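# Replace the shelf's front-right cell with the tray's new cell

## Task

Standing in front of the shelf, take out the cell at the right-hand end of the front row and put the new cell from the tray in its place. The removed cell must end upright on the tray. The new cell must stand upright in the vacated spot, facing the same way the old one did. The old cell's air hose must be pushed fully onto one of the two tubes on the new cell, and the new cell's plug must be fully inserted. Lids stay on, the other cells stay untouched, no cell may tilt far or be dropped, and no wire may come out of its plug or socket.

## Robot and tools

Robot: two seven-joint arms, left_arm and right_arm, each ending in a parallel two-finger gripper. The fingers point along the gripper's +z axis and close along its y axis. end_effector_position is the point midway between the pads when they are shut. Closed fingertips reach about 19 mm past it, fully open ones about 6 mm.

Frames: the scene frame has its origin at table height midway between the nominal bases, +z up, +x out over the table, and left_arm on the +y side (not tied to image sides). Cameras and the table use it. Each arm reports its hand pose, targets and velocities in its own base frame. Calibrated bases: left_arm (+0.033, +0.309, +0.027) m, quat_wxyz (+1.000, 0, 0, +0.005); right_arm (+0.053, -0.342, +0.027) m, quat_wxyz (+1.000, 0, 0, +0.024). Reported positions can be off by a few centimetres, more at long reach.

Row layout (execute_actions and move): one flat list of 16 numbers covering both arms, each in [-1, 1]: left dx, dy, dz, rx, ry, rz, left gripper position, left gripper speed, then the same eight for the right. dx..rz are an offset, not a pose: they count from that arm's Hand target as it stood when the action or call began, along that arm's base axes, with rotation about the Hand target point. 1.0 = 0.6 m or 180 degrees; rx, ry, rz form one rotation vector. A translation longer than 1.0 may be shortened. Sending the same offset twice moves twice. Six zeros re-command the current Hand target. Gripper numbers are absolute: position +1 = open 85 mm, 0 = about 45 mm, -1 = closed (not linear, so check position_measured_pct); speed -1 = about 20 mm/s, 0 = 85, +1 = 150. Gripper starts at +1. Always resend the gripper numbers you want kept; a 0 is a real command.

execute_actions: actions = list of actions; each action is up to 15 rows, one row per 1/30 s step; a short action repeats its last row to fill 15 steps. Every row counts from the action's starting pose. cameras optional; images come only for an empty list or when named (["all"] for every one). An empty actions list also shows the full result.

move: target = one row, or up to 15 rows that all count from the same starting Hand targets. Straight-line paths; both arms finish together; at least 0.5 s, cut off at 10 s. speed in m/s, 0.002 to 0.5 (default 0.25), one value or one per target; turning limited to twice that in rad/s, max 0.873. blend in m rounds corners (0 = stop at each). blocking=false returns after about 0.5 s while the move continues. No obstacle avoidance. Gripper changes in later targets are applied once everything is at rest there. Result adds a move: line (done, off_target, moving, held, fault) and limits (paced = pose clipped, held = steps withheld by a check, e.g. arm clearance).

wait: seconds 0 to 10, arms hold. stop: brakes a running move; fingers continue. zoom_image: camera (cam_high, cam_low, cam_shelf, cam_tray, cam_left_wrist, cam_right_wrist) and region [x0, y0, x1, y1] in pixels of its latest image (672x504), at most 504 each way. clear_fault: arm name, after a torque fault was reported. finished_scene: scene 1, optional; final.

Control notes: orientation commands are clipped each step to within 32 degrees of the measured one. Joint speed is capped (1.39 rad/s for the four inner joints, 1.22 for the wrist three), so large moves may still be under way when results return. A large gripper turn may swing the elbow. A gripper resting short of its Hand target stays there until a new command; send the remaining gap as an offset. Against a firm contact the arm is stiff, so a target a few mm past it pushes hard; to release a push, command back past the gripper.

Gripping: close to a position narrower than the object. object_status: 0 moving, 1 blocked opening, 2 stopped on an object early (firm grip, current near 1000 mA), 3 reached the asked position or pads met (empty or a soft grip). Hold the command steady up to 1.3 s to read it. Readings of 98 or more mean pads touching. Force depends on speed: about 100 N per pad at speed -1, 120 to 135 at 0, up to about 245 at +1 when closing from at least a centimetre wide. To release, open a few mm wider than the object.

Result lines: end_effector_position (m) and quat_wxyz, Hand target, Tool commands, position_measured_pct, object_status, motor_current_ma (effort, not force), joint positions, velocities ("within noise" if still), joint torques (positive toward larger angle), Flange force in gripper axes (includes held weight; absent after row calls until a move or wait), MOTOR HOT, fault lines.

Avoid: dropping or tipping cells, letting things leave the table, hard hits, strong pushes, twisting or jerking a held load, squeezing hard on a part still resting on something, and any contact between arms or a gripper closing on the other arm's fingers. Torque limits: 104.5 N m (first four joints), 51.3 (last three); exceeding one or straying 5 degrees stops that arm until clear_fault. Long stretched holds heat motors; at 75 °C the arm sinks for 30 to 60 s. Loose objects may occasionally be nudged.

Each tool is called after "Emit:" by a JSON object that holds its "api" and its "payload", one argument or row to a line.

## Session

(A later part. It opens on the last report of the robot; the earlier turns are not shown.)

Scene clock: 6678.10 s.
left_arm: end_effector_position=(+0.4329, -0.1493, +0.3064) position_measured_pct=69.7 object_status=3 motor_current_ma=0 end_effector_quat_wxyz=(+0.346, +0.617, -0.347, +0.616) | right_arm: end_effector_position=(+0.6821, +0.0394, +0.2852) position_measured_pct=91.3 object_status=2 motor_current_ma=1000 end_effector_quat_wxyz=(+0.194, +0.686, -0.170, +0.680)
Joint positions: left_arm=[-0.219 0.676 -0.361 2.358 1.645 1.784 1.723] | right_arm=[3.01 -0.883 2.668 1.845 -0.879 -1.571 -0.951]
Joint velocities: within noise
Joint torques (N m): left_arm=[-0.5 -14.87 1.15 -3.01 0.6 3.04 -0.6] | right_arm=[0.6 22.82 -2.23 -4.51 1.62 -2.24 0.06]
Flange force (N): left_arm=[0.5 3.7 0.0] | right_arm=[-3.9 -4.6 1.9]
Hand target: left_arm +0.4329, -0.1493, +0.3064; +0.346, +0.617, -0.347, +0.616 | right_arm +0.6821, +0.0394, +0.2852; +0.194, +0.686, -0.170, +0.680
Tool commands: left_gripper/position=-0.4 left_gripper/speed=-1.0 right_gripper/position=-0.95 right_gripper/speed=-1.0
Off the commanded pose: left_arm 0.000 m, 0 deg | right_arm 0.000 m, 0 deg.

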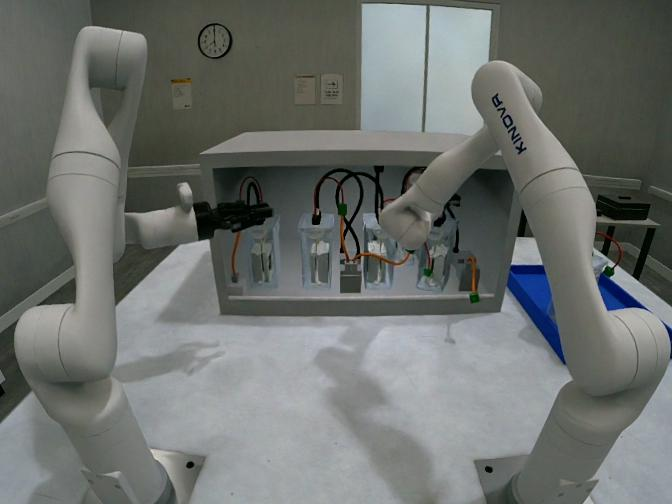

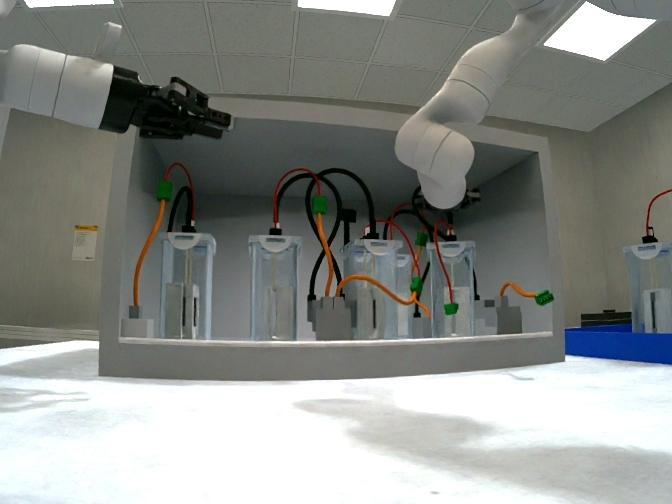

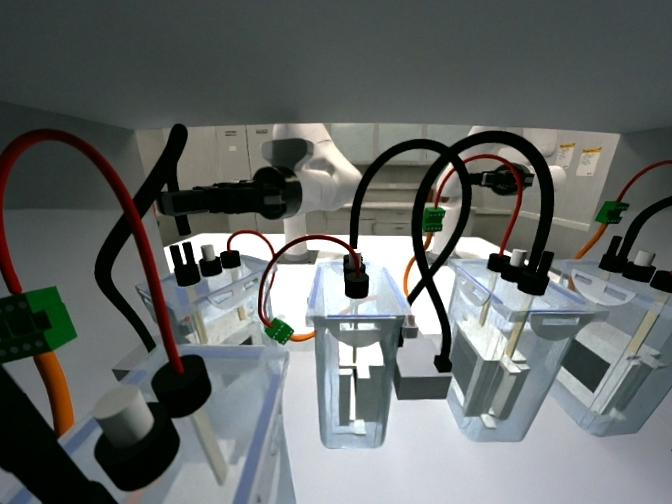

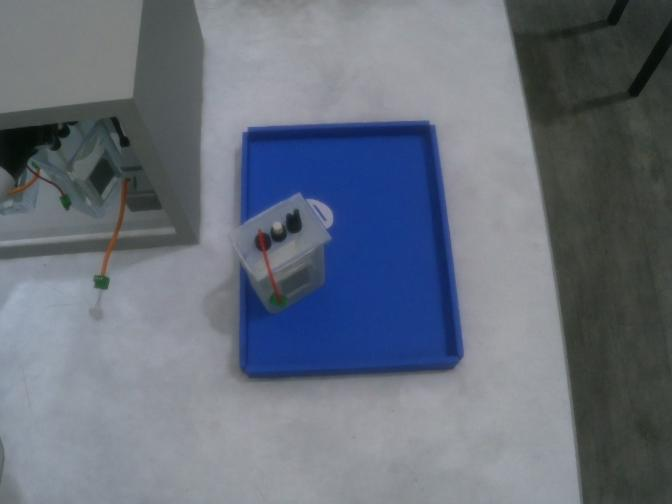

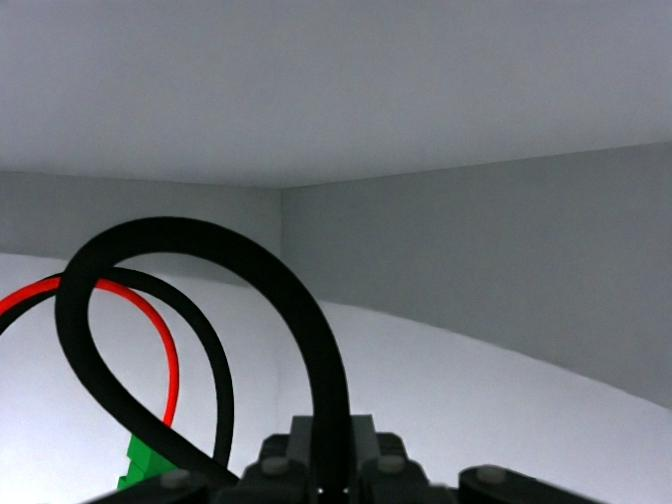

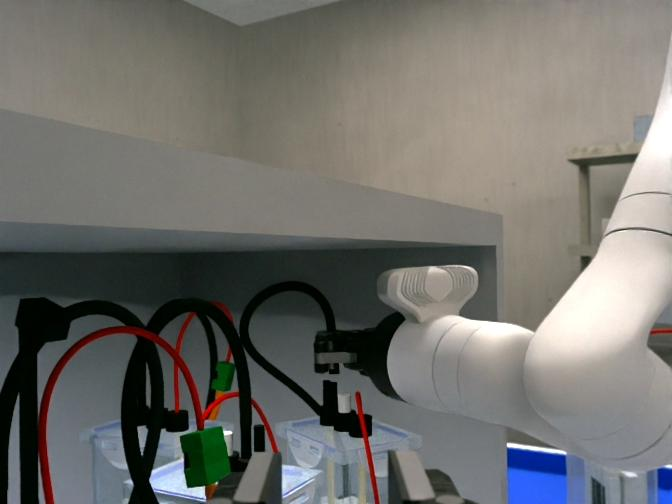

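Emit:
{"api": "move", "payload": {
  "target": [0,0,0,0,0,0,-0.4,-1,0,-0.00167,-0.0117,0,0,0,-0.95,-1],
  "speed": 0.03,
  "cameras": ["cam_shelf","cam_right_wrist"]
}}

Emit:
{"api": "zoom_image", "payload": {
  "camera": "cam_shelf",
  "region": [130, 170, 250, 290]
}}

Emit:
{"api": "zoom_image", "payload": {
  "camera": "cam_right_wrist",
  "region": [280, 320, 400, 440]
}}

Scene clock: 6687.97 s.
left_arm: end_effector_position=(+0.4329, -0.1493, +0.3064) position_measured_pct=69.7 object_status=3 motor_current_ma=0 end_effector_quat_wxyz=(+0.346, +0.617, -0.347, +0.616) | right_arm: end_effector_position=(+0.6821, +0.0384, +0.2782) position_measured_pct=91.3 object_status=2 motor_current_ma=1000 end_effector_quat_wxyz=(+0.194, +0.686, -0.170, +0.680)
Joint positions: left_arm=[-0.219 0.676 -0.361 2.358 1.645 1.784 1.723] | right_arm=[3.009 -0.898 2.672 1.846 -0.872 -1.579 -0.964]
Joint torques (N m): left_arm=[-0.55 -14.83 1.11 -3.09 0.58 2.96 -0.53] | right_arm=[0.59 23.13 -2.22 -4.4 1.56 -2.26 0.07]
Flange force (N): left_arm=[0.3 4.1 0.1] | right_arm=[-4.5 -4.7 2.0]
Hand target: left_arm +0.4329, -0.1493, +0.3064; +0.346, +0.617, -0.347, +0.616 | right_arm +0.6821, +0.0384, +0.2782; +0.194, +0.686, -0.170, +0.680
Off the commanded pose: left_arm 0.000 m, 0 deg | right_arm 0.000 m, 0 deg.
move: done
Images, in order (width x height): cam_shelf 672x504, cam_right_wrist 672x504.

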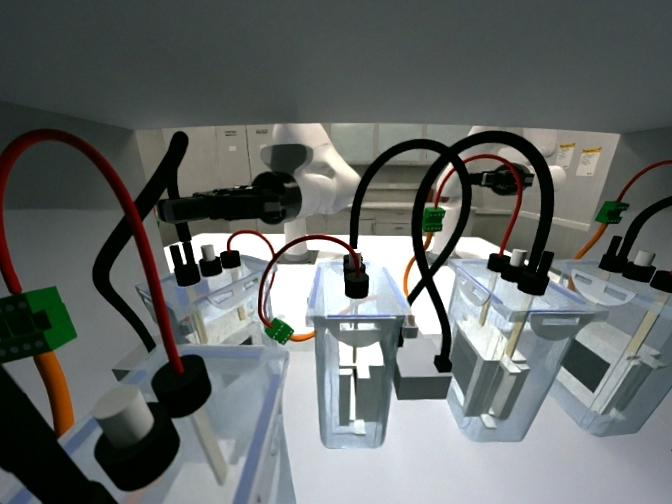

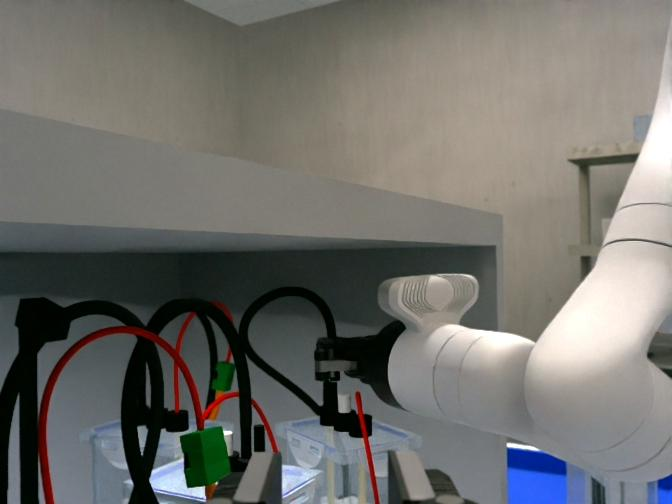

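Scaled by 4.200 from the camera's 672x504 image, which has a finer 960x720 frame.

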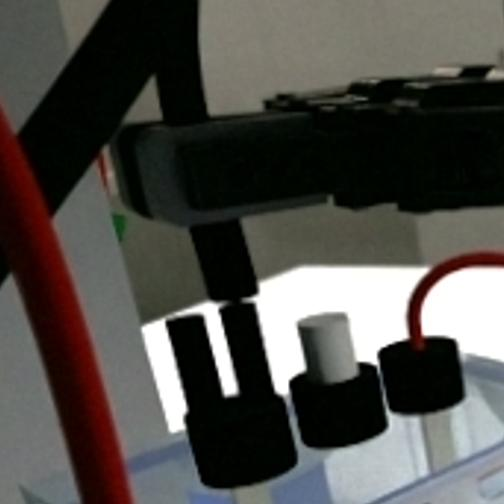

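Scaled by 4.200.

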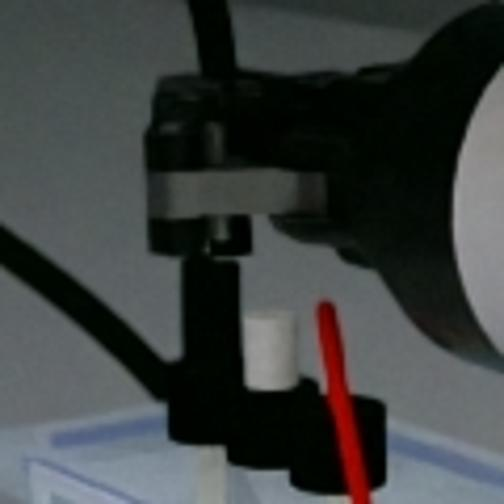

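Emit:
{"api": "zoom_image", "payload": {
  "camera": "cam_right_wrist",
  "region": [310, 360, 360, 420]
}}

Emit:
{"api": "zoom_image", "payload": {
  "camera": "cam_shelf",
  "region": [160, 220, 210, 280]
}}

Scaled by 8.400.

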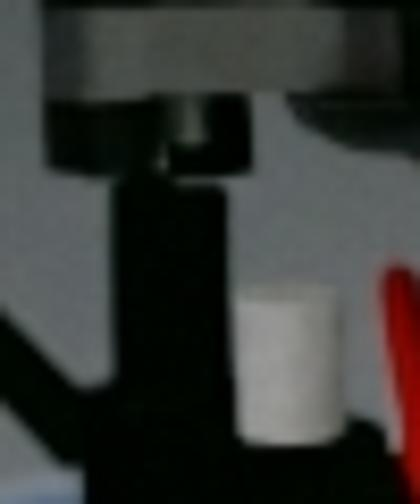

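Scaled by 8.400 from the camera's 672x504 image, which has a finer 960x720 frame.

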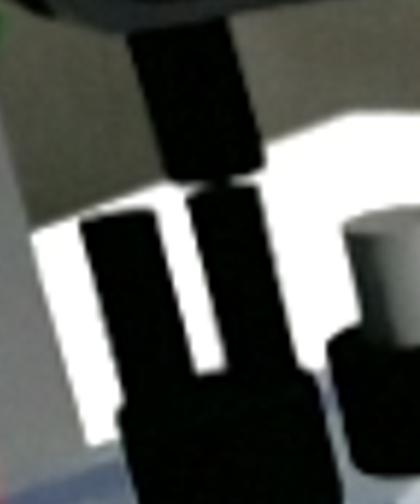

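Emit:
{"api": "zoom_image", "payload": {
  "camera": "cam_right_wrist",
  "region": [315, 370, 350, 405]
}}

Emit:
{"api": "zoom_image", "payload": {
  "camera": "cam_left_wrist",
  "region": [280, 384, 400, 504]
}}

Scaled by 14.400.

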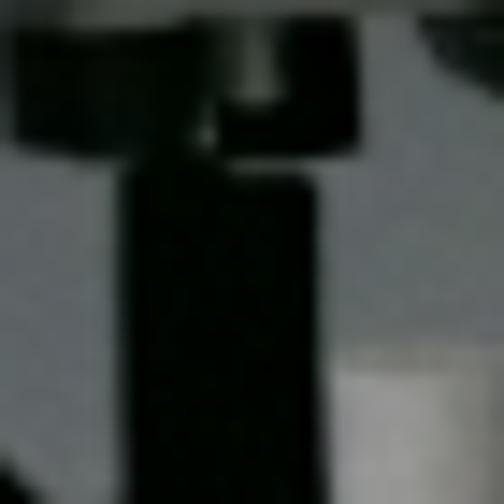

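This scene's latest camera images include none from cam_left_wrist. They are from: cam_shelf, cam_right_wrist. cam_left_wrist's image comes with the result of a call that names it in "cameras".

Emit:
{"api": "move", "payload": {
  "target": [0,0,0,0,0,0,-0.4,-1,0.00197,0.00258,0,0,0,0,-0.95,-1],
  "speed": 0.02,
  "cameras": ["cam_shelf","cam_right_wrist"]
}}

Emit:
{"api": "zoom_image", "payload": {
  "camera": "cam_right_wrist",
  "region": [315, 370, 350, 405]
}}

Emit:
{"api": "zoom_image", "payload": {
  "camera": "cam_shelf",
  "region": [160, 220, 210, 280]
}}

Scene clock: 6757.53 s.
left_arm: end_effector_position=(+0.4329, -0.1493, +0.3064) position_measured_pct=69.7 object_status=3 motor_current_ma=0 end_effector_quat_wxyz=(+0.346, +0.617, -0.347, +0.616) | right_arm: end_effector_position=(+0.6833, +0.0400, +0.2782) position_measured_pct=91.3 object_status=2 motor_current_ma=1000 end_effector_quat_wxyz=(+0.194, +0.686, -0.170, +0.680)
Joint positions: left_arm=[-0.219 0.676 -0.361 2.358 1.645 1.784 1.723] | right_arm=[3.007 -0.9 2.672 1.84 -0.873 -1.578 -0.96]
Joint torques (N m): left_arm=[-0.57 -14.85 1.12 -3.01 0.53 3 -0.57] | right_arm=[0.59 23 -2.2 -4.39 1.55 -2.29 0.07]
Flange force (N): left_arm=[0.5 3.8 0.4] | right_arm=[-4.0 -4.7 2.1]
Hand target: left_arm +0.4329, -0.1493, +0.3064; +0.346, +0.617, -0.347, +0.616 | right_arm +0.6833, +0.0400, +0.2782; +0.194, +0.686, -0.170, +0.680
Off the commanded pose: left_arm 0.000 m, 0 deg | right_arm 0.000 m, 0 deg.
move: done
Images, in order (width x height): cam_shelf 672x504, cam_right_wrist 672x504.

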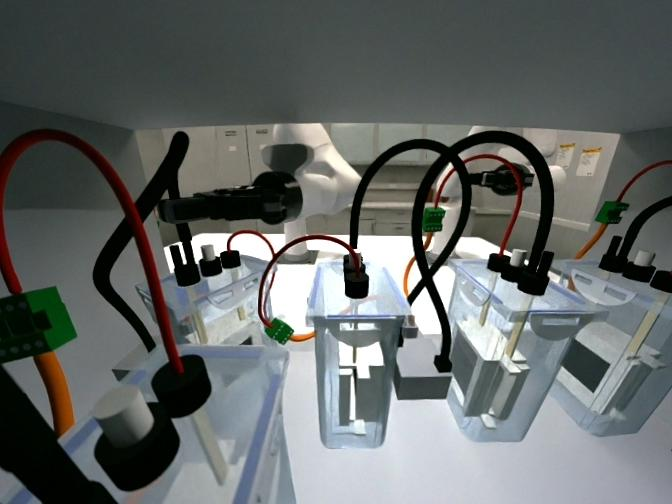

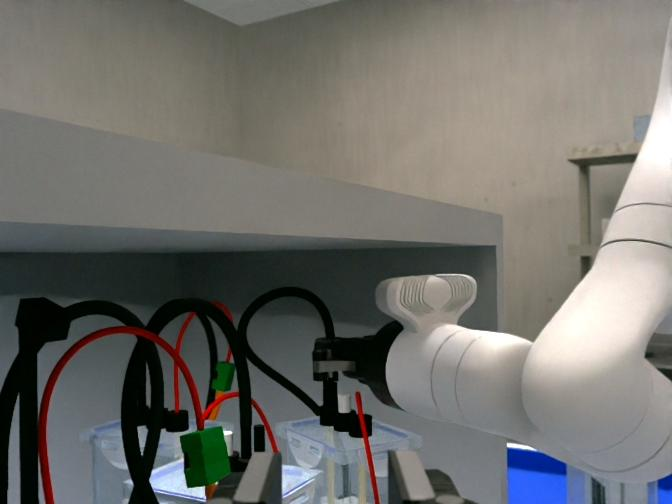

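Scaled by 14.400.

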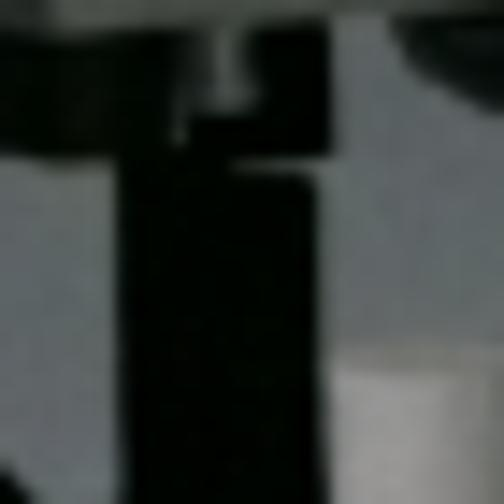

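Scaled by 8.400 from the camera's 672x504 image, which has a finer 960x720 frame.

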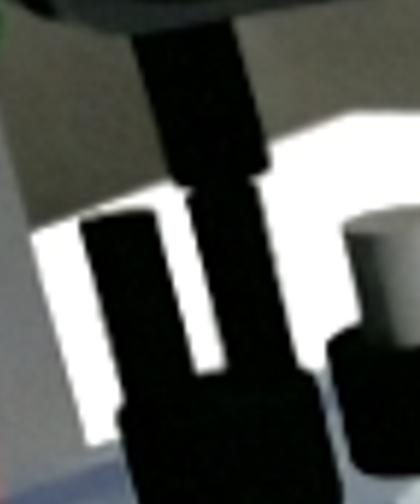

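Emit:
{"api": "move", "payload": {
  "target": [0,0,0,0,0,0,-0.4,-1,-0.00035,0.00055,-0.0067,0,0,0,-0.95,-1],
  "speed": 0.02,
  "cameras": ["cam_shelf","cam_right_wrist"]
}}

Emit:
{"api": "zoom_image", "payload": {
  "camera": "cam_right_wrist",
  "region": [315, 370, 350, 405]
}}

Emit:
{"api": "zoom_image", "payload": {
  "camera": "cam_shelf",
  "region": [160, 220, 210, 280]
}}

Scene clock: 6768.27 s.
left_arm: end_effector_position=(+0.4329, -0.1493, +0.3064) position_measured_pct=69.7 object_status=3 motor_current_ma=0 end_effector_quat_wxyz=(+0.346, +0.617, -0.347, +0.616) | right_arm: end_effector_position=(+0.6831, +0.0403, +0.2742) position_measured_pct=91.3 object_status=2 motor_current_ma=1000 end_effector_quat_wxyz=(+0.194, +0.686, -0.170, +0.680)
Joint positions: left_arm=[-0.219 0.676 -0.361 2.358 1.645 1.784 1.723] | right_arm=[3.005 -0.909 2.674 1.839 -0.87 -1.583 -0.966]
Joint torques (N m): left_arm=[-0.68 -14.87 1.12 -3 0.62 2.94 -0.55] | right_arm=[0.04 22.45 -2.6 -3.96 1.52 -1.98 0.06]
Flange force (N): left_arm=[0.3 3.9 0.2] | right_arm=[-3.2 -4.1 2.8]
Hand target: left_arm +0.4329, -0.1493, +0.3064; +0.346, +0.617, -0.347, +0.616 | right_arm +0.6831, +0.0403, +0.2742; +0.194, +0.686, -0.170, +0.680
Off the commanded pose: left_arm 0.000 m, 0 deg | right_arm 0.000 m, 0 deg.
move: done
Images, in order (width x height): cam_shelf 672x504, cam_right_wrist 672x504.

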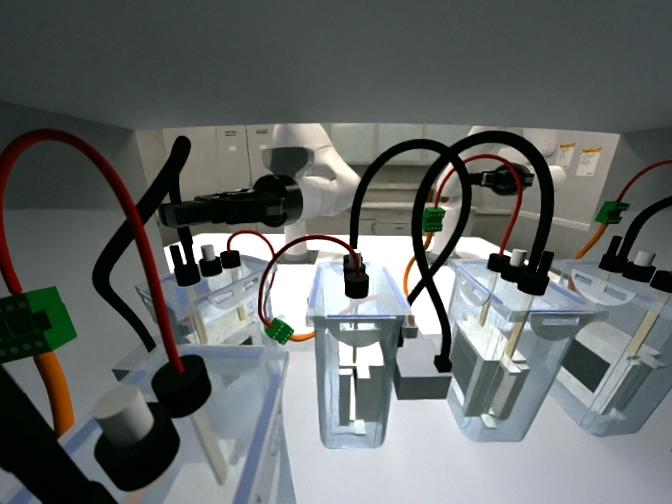

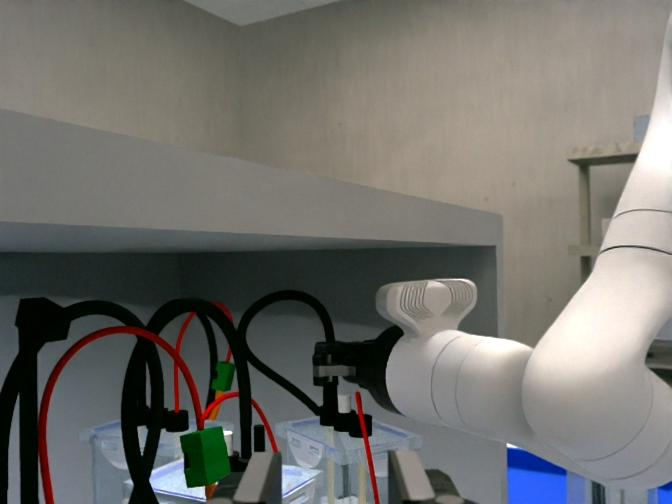

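Scaled by 14.400.

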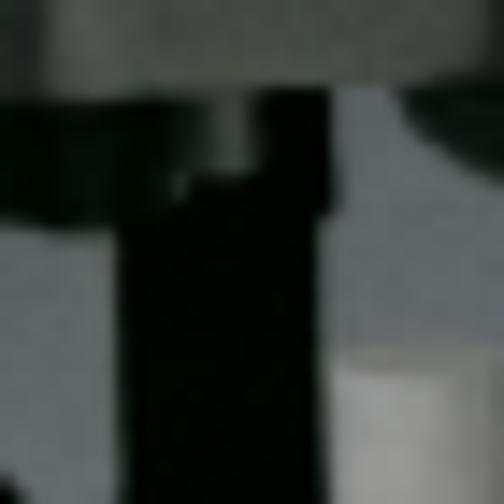

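Scaled by 8.400 from the camera's 672x504 image, which has a finer 960x720 frame.

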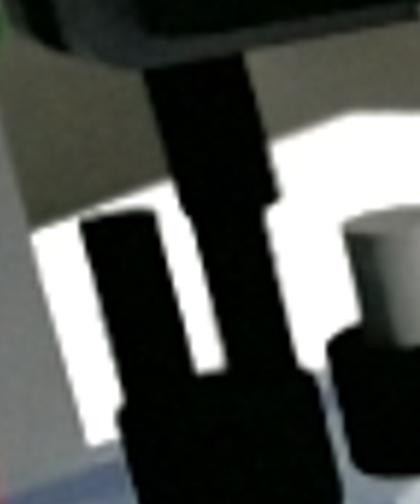

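Emit:
{"api": "move", "payload": {
  "target": [0,0,0,0,0,0,-0.4,-1,0,0,-0.0083,0,0,0,-0.95,-1],
  "speed": 0.02,
  "cameras": ["cam_shelf","cam_right_wrist"]
}}

Emit:
{"api": "zoom_image", "payload": {
  "camera": "cam_shelf",
  "region": [160, 220, 210, 280]
}}

Scene clock: 6775.00 s.
left_arm: end_effector_position=(+0.4329, -0.1493, +0.3064) position_measured_pct=69.7 object_status=3 motor_current_ma=0 end_effector_quat_wxyz=(+0.346, +0.617, -0.347, +0.616) | right_arm: end_effector_position=(+0.6831, +0.0403, +0.2692) position_measured_pct=91.3 object_status=2 motor_current_ma=1000 end_effector_quat_wxyz=(+0.194, +0.686, -0.170, +0.680)
Joint positions: left_arm=[-0.219 0.676 -0.361 2.358 1.645 1.784 1.723] | right_arm=[3.003 -0.92 2.676 1.839 -0.866 -1.589 -0.974]
Joint torques (N m): left_arm=[-0.57 -14.88 0.99 -3.01 0.64 2.98 -0.58] | right_arm=[-1.19 21.62 -3.48 -3.36 1.6 -1.44 0]
Flange force (N): left_arm=[0.3 3.8 0.1] | right_arm=[-2.0 -2.8 4.2]
Hand target: left_arm +0.4329, -0.1493, +0.3064; +0.346, +0.617, -0.347, +0.616 | right_arm +0.6831, +0.0403, +0.2692; +0.194, +0.686, -0.170, +0.680
Off the commanded pose: left_arm 0.000 m, 0 deg | right_arm 0.000 m, 0 deg.
move: done
Images, in order (width x height): cam_shelf 672x504, cam_right_wrist 672x504.

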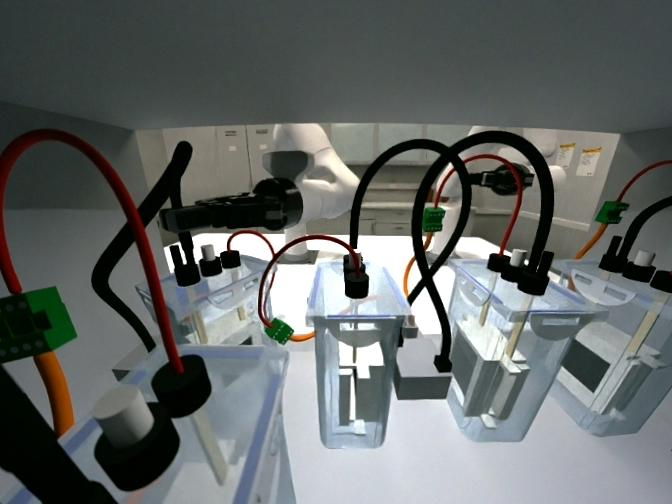

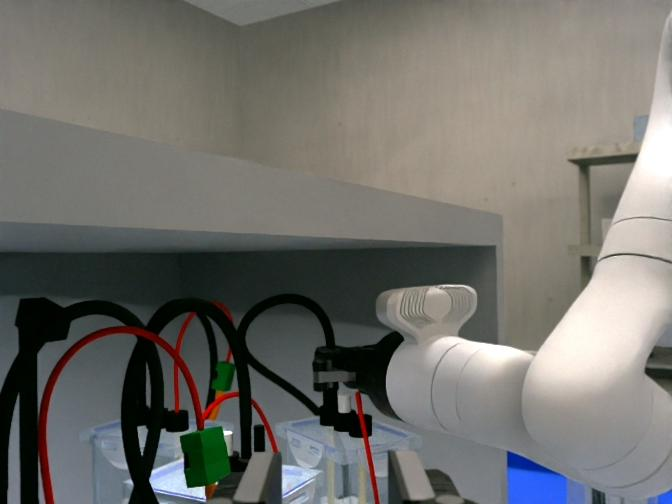

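Scaled by 8.400 from the camera's 672x504 image, which has a finer 960x720 frame.

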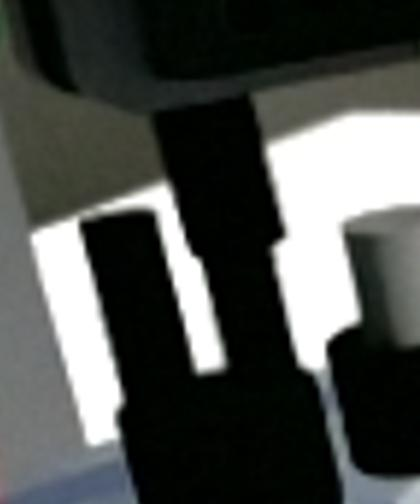

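Emit:
{"api": "move", "payload": {
  "target": [0,0,0,0,0,0,-0.4,-1,0,0,-0.0133,0,0,0,-0.95,-1],
  "speed": 0.02,
  "cameras": ["cam_shelf","cam_right_wrist"]
}}

Emit:
{"api": "zoom_image", "payload": {
  "camera": "cam_shelf",
  "region": [160, 220, 210, 280]
}}

Emit:
{"api": "zoom_image", "payload": {
  "camera": "cam_right_wrist",
  "region": [310, 360, 370, 430]
}}

Scene clock: 6794.73 s.
left_arm: end_effector_position=(+0.4329, -0.1493, +0.3064) position_measured_pct=69.7 object_status=3 motor_current_ma=0 end_effector_quat_wxyz=(+0.346, +0.617, -0.347, +0.616) | right_arm: end_effector_position=(+0.6831, +0.0403, +0.2612) position_measured_pct=91.3 object_status=2 motor_current_ma=1000 end_effector_quat_wxyz=(+0.194, +0.686, -0.170, +0.680)
Joint positions: left_arm=[-0.219 0.676 -0.361 2.358 1.645 1.784 1.723] | right_arm=[3.001 -0.938 2.68 1.838 -0.86 -1.599 -0.986]
Joint torques (N m): left_arm=[-0.54 -14.89 1.25 -3.06 0.61 3.07 -0.58] | right_arm=[-1.68 19.85 -3.96 -2.69 1.53 -0.59 0.01]
Flange force (N): left_arm=[0.5 3.9 -0.1] | right_arm=[0.8 -1.4 3.6]
Hand target: left_arm +0.4329, -0.1493, +0.3064; +0.346, +0.617, -0.347, +0.616 | right_arm +0.6831, +0.0403, +0.2612; +0.194, +0.686, -0.170, +0.680
Off the commanded pose: left_arm 0.000 m, 0 deg | right_arm 0.000 m, 0 deg.
move: done
Images, in order (width x height): cam_shelf 672x504, cam_right_wrist 672x504.

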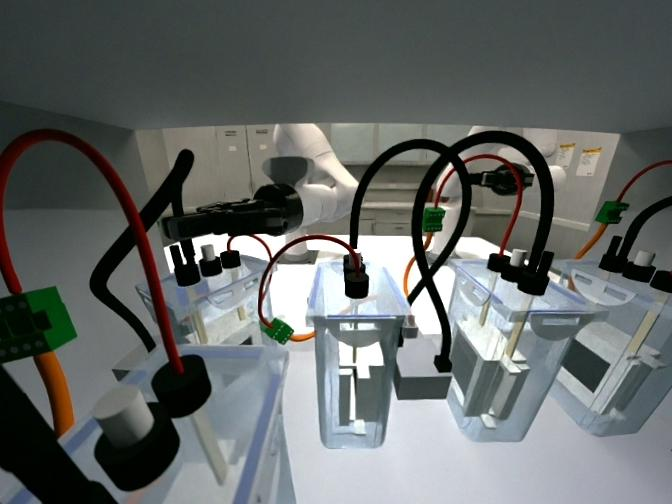

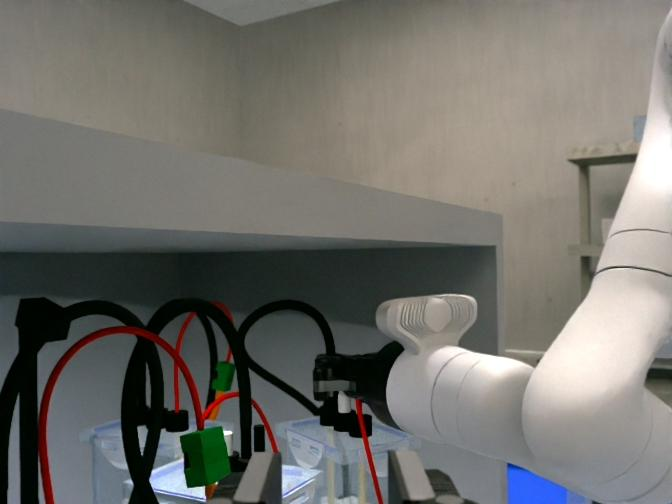

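Scaled by 8.400 from the camera's 672x504 image, which has a finer 960x720 frame.

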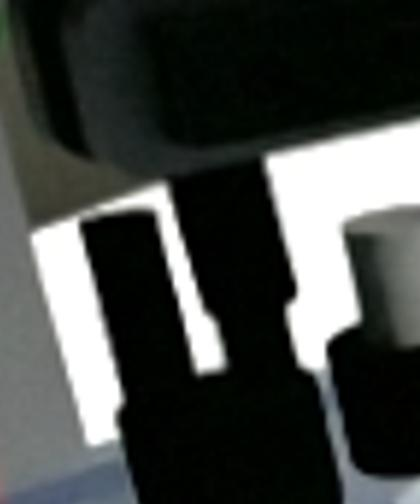

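Scaled by 7.200.

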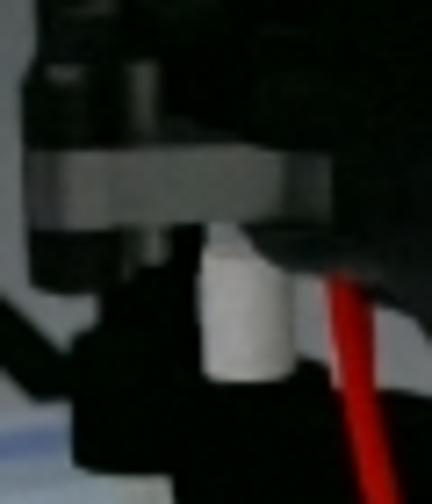

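Emit:
{"api": "zoom_image", "payload": {
  "camera": "cam_shelf",
  "region": [150, 190, 290, 290]
}}

Emit:
{"api": "zoom_image", "payload": {
  "camera": "cam_right_wrist",
  "region": [300, 340, 400, 440]
}}

Scaled by 3.600 from the camera's 672x504 image, which has a finer 960x720 frame.

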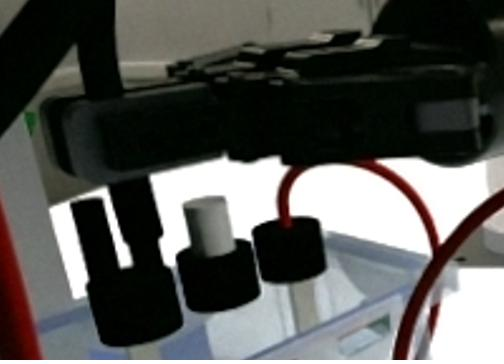

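Scaled by 5.040.

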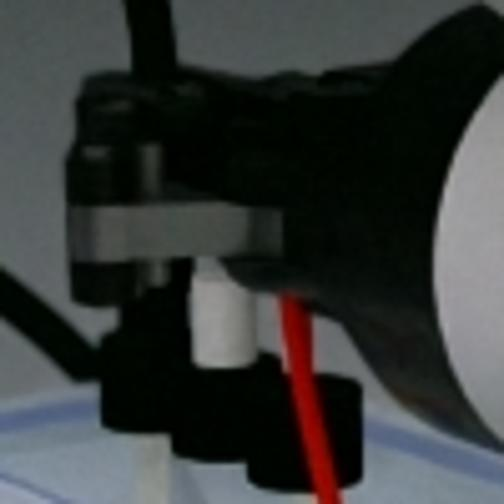

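Emit:
{"api": "move", "payload": {
  "target": [0,0,0,0,0,0,-0.4,-1,0,0,-0.0075,0,0,0,-0.95,-1],
  "speed": 0.02,
  "cameras": ["cam_shelf","cam_right_wrist"]
}}

Emit:
{"api": "zoom_image", "payload": {
  "camera": "cam_shelf",
  "region": [150, 190, 250, 290]
}}

Emit:
{"api": "zoom_image", "payload": {
  "camera": "cam_right_wrist",
  "region": [300, 340, 400, 440]
}}

Scene clock: 6812.93 s.
left_arm: end_effector_position=(+0.4329, -0.1493, +0.3064) position_measured_pct=69.7 object_status=3 motor_current_ma=0 end_effector_quat_wxyz=(+0.346, +0.617, -0.347, +0.616) | right_arm: end_effector_position=(+0.6831, +0.0403, +0.2567) position_measured_pct=91.3 object_status=2 motor_current_ma=1000 end_effector_quat_wxyz=(+0.194, +0.686, -0.170, +0.680)
Joint positions: left_arm=[-0.219 0.676 -0.361 2.358 1.645 1.784 1.723] | right_arm=[3 -0.948 2.682 1.837 -0.856 -1.604 -0.993]
Joint torques (N m): left_arm=[-0.54 -14.84 1.13 -3.01 0.57 2.93 -0.54] | right_arm=[-1.18 16.7 -3.79 -2.06 1.18 0.69 -0.01]
Flange force (N): left_arm=[0.4 3.9 0.0] | right_arm=[5.9 -0.1 0.5]
Hand target: left_arm +0.4329, -0.1493, +0.3064; +0.346, +0.617, -0.347, +0.616 | right_arm +0.6831, +0.0403, +0.2567; +0.194, +0.686, -0.170, +0.680
Off the commanded pose: left_arm 0.000 m, 0 deg | right_arm 0.000 m, 0 deg.
move: done
Images, in order (width x height): cam_shelf 672x504, cam_right_wrist 672x504.

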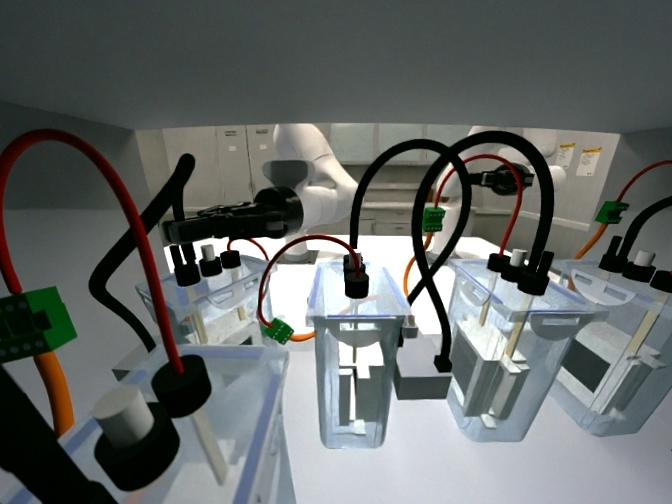

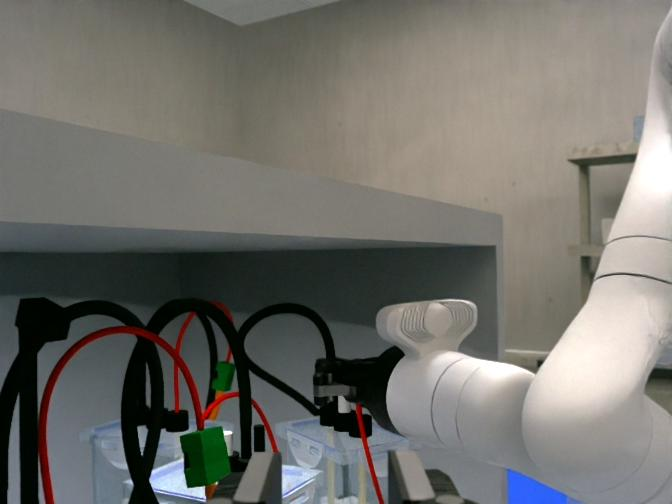

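Scaled by 5.040 from the camera's 672x504 image, which has a finer 960x720 frame.

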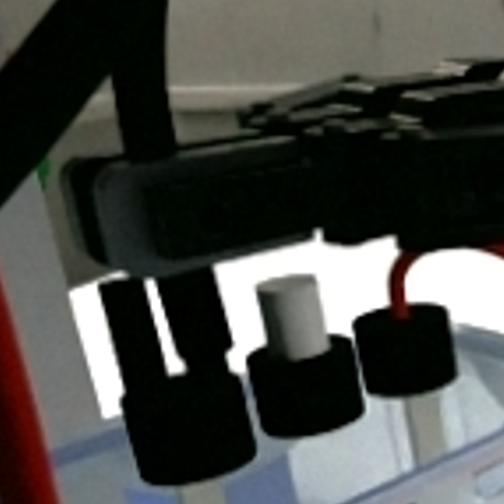

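Scaled by 5.040.

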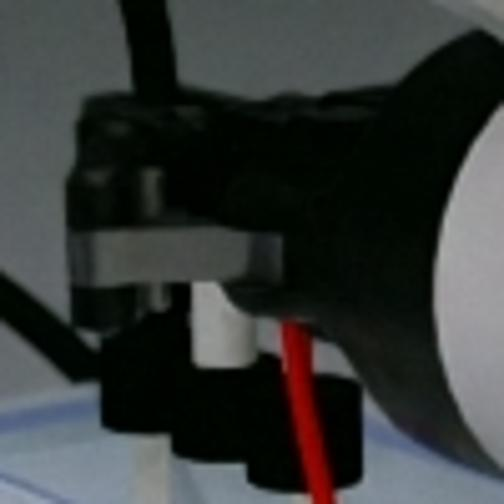

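Emit:
{"api": "move", "payload": {
  "target": [
    [0,0,0,0,0,0,-0.4,-1,0,0,0.0008,0,0,0,-0.7,-1],
    [0,0,0,0,0,0,-0.4,-1,-0.0058,0.0033,0.0125,0,0,0,-0.7,-1],
    [0,0,0,0,0,0,-0.4,-1,-0.0058,0.0033,0.0125,0,0,0,-0.95,-1]
  ],
  "speed": 0.03,
  "cameras": ["cam_shelf","cam_right_wrist"]
}}

Emit:
{"api": "zoom_image", "payload": {
  "camera": "cam_shelf",
  "region": [150, 190, 250, 290]
}}

Emit:
{"api": "zoom_image", "payload": {
  "camera": "cam_right_wrist",
  "region": [300, 340, 400, 440]
}}

Scene clock: 6828.97 s.
left_arm: end_effector_position=(+0.4329, -0.1493, +0.3064) position_measured_pct=69.7 object_status=3 motor_current_ma=0 end_effector_quat_wxyz=(+0.346, +0.617, -0.347, +0.616) | right_arm: end_effector_position=(+0.6796, +0.0423, +0.2642) position_measured_pct=92.2 object_status=0 motor_current_ma=1000 end_effector_quat_wxyz=(+0.194, +0.686, -0.170, +0.680)
Joint positions: left_arm=[-0.219 0.676 -0.361 2.358 1.645 1.784 1.723] | right_arm=[2.997 -0.929 2.676 1.846 -0.868 -1.604 -0.986]
Joint torques (N m): left_arm=[-0.64 -15.01 1.14 -3.03 0.58 2.95 -0.61] | right_arm=[-0.66 22.73 -3.01 -4.31 2.04 -1.79 0.02]
Flange force (N): left_arm=[0.1 3.7 0.3] | right_arm=[-3.6 -2.0 1.6]
Hand target: left_arm +0.4329, -0.1493, +0.3064; +0.346, +0.617, -0.347, +0.616 | right_arm +0.6796, +0.0423, +0.2642; +0.194, +0.686, -0.170, +0.680
Off the commanded pose: left_arm 0.000 m, 0 deg | right_arm 0.000 m, 0 deg.
move: done
Images, in order (width x height): cam_shelf 672x504, cam_right_wrist 672x504.

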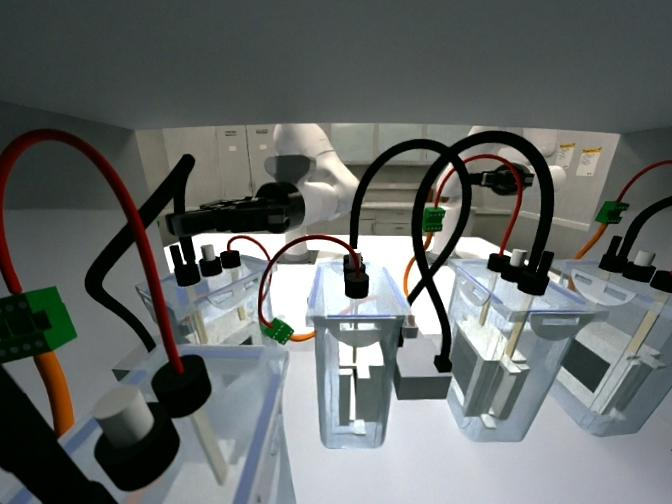

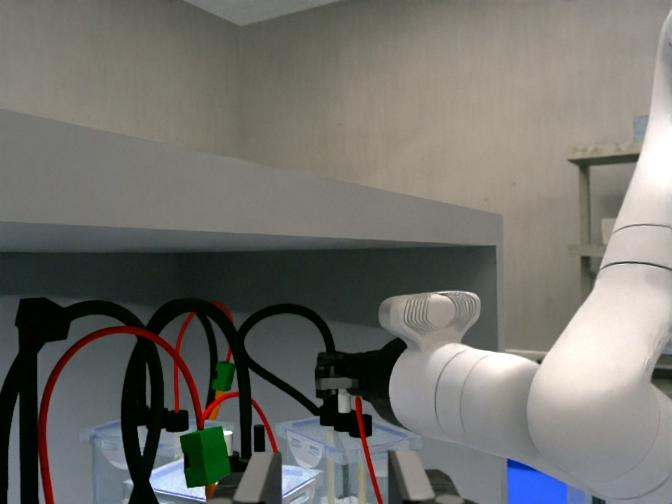

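Scaled by 5.040 from the camera's 672x504 image, which has a finer 960x720 frame.

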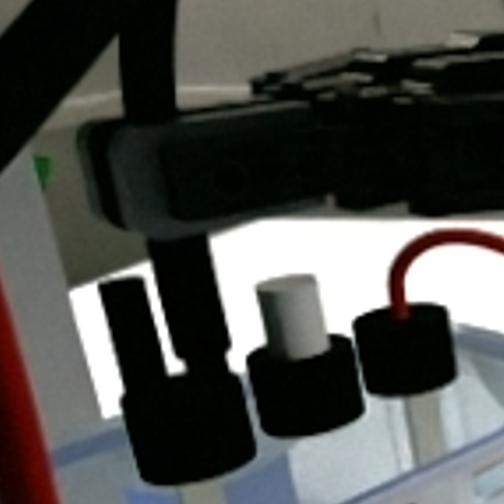

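Scaled by 5.040.

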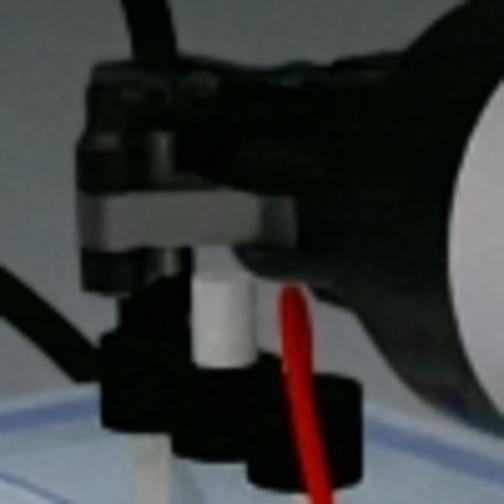

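Emit:
{"api": "move", "payload": {
  "target": [0,0,0,0,0,0,-0.4,-1,0,0,-0.0067,0,0,0,-0.95,-1],
  "speed": 0.015,
  "cameras": ["cam_shelf","cam_right_wrist"]
}}

Emit:
{"api": "zoom_image", "payload": {
  "camera": "cam_shelf",
  "region": [150, 190, 250, 290]
}}

Scene clock: 6838.10 s.
left_arm: end_effector_position=(+0.4329, -0.1493, +0.3064) position_measured_pct=69.7 object_status=3 motor_current_ma=0 end_effector_quat_wxyz=(+0.346, +0.617, -0.347, +0.616) | right_arm: end_effector_position=(+0.6796, +0.0423, +0.2602) position_measured_pct=92.2 object_status=2 motor_current_ma=1000 end_effector_quat_wxyz=(+0.194, +0.686, -0.170, +0.680)
Joint positions: left_arm=[-0.219 0.676 -0.361 2.358 1.645 1.784 1.723] | right_arm=[2.996 -0.938 2.678 1.846 -0.865 -1.609 -0.992]
Joint torques (N m): left_arm=[-0.61 -14.85 1.11 -3.06 0.57 2.97 -0.55] | right_arm=[-0.46 19.37 -3.14 -2.97 1.31 -0.49 0.04]
Flange force (N): left_arm=[0.4 4.0 0.3] | right_arm=[1.5 -1.7 0.8]
Hand target: left_arm +0.4329, -0.1493, +0.3064; +0.346, +0.617, -0.347, +0.616 | right_arm +0.6796, +0.0423, +0.2602; +0.194, +0.686, -0.170, +0.680
Off the commanded pose: left_arm 0.000 m, 0 deg | right_arm 0.000 m, 0 deg.
move: done
Images, in order (width x height): cam_shelf 672x504, cam_right_wrist 672x504.

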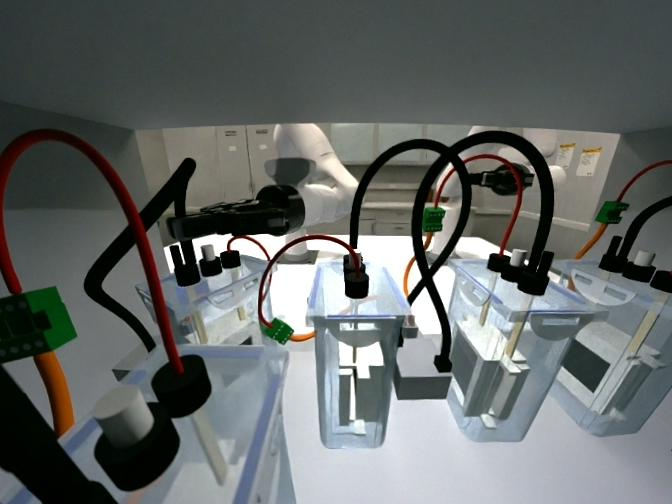

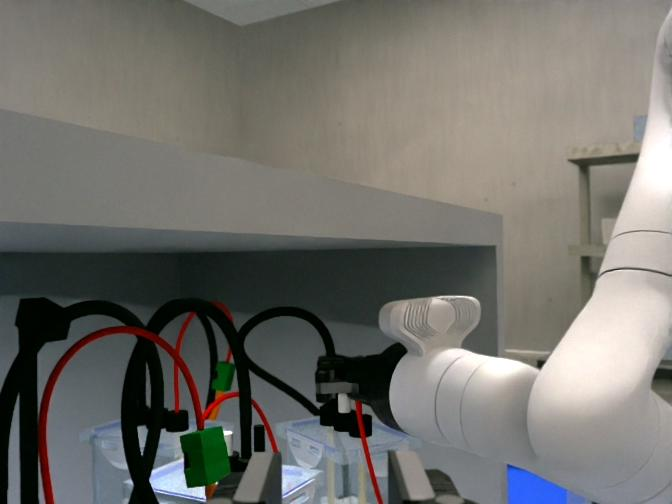

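Scaled by 5.040 from the camera's 672x504 image, which has a finer 960x720 frame.

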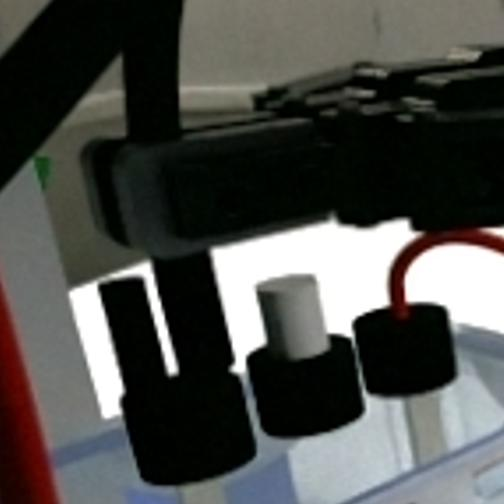

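Emit:
{"api": "move", "payload": {
  "target": [0,0,0,0,0,0,-0.4,-1,0,0,-0.0045,0,0,0,-0.95,-1],
  "speed": 0.015,
  "cameras": ["cam_shelf","cam_right_wrist"]
}}

Emit:
{"api": "zoom_image", "payload": {
  "camera": "cam_shelf",
  "region": [160, 230, 210, 290]
}}

Emit:
{"api": "zoom_image", "payload": {
  "camera": "cam_right_wrist",
  "region": [300, 340, 400, 440]
}}

Scene clock: 6847.13 s.
left_arm: end_effector_position=(+0.4329, -0.1493, +0.3064) position_measured_pct=69.7 object_status=3 motor_current_ma=0 end_effector_quat_wxyz=(+0.346, +0.617, -0.347, +0.616) | right_arm: end_effector_position=(+0.6796, +0.0423, +0.2575) position_measured_pct=92.2 object_status=2 motor_current_ma=1000 end_effector_quat_wxyz=(+0.194, +0.686, -0.170, +0.680)
Joint positions: left_arm=[-0.219 0.676 -0.361 2.358 1.645 1.784 1.723] | right_arm=[2.995 -0.944 2.679 1.845 -0.862 -1.612 -0.996]
Joint torques (N m): left_arm=[-0.64 -14.8 1.14 -2.94 0.59 3.02 -0.62] | right_arm=[-0.57 18.39 -3.37 -2.82 1.32 0 0.02]
Flange force (N): left_arm=[0.9 3.5 0.4] | right_arm=[3.1 -0.7 -0.2]
Hand target: left_arm +0.4329, -0.1493, +0.3064; +0.346, +0.617, -0.347, +0.616 | right_arm +0.6796, +0.0423, +0.2575; +0.194, +0.686, -0.170, +0.680
Off the commanded pose: left_arm 0.000 m, 0 deg | right_arm 0.000 m, 0 deg.
move: done
Images, in order (width x height): cam_shelf 672x504, cam_right_wrist 672x504.

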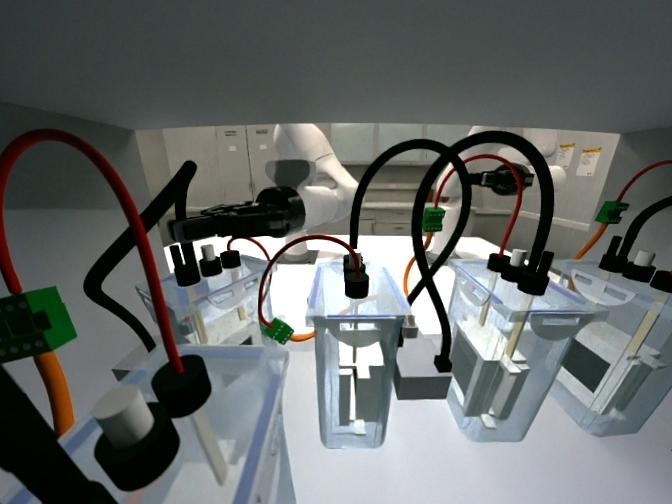

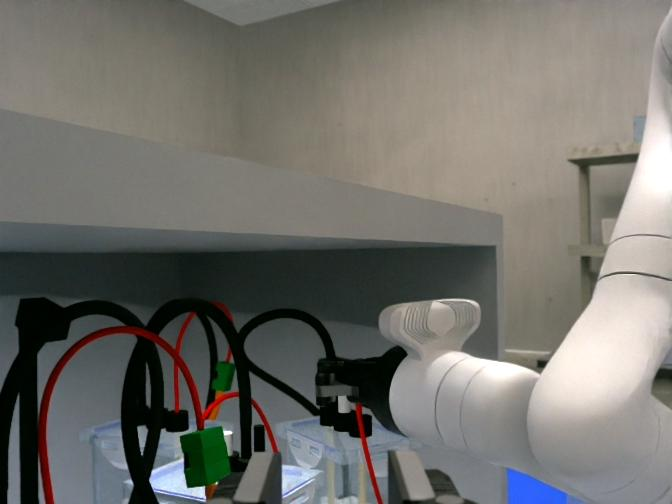

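Scaled by 8.400 from the camera's 672x504 image, which has a finer 960x720 frame.

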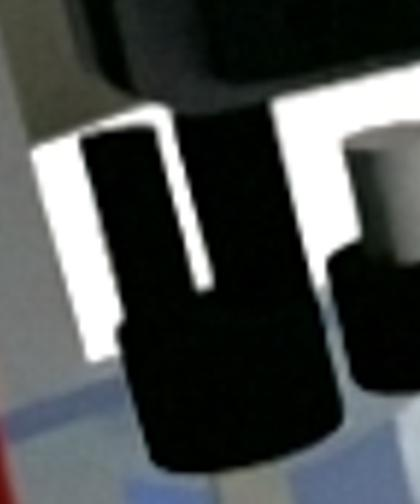

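Scaled by 5.040.

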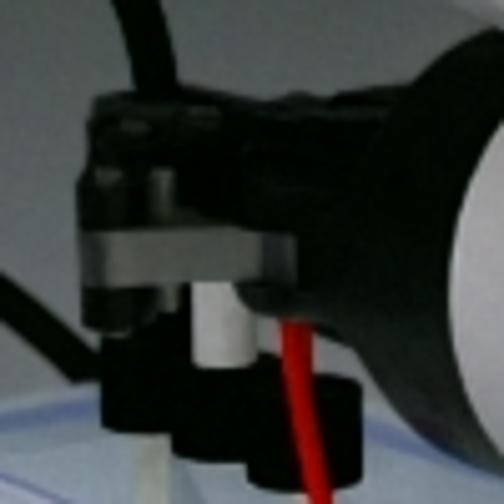

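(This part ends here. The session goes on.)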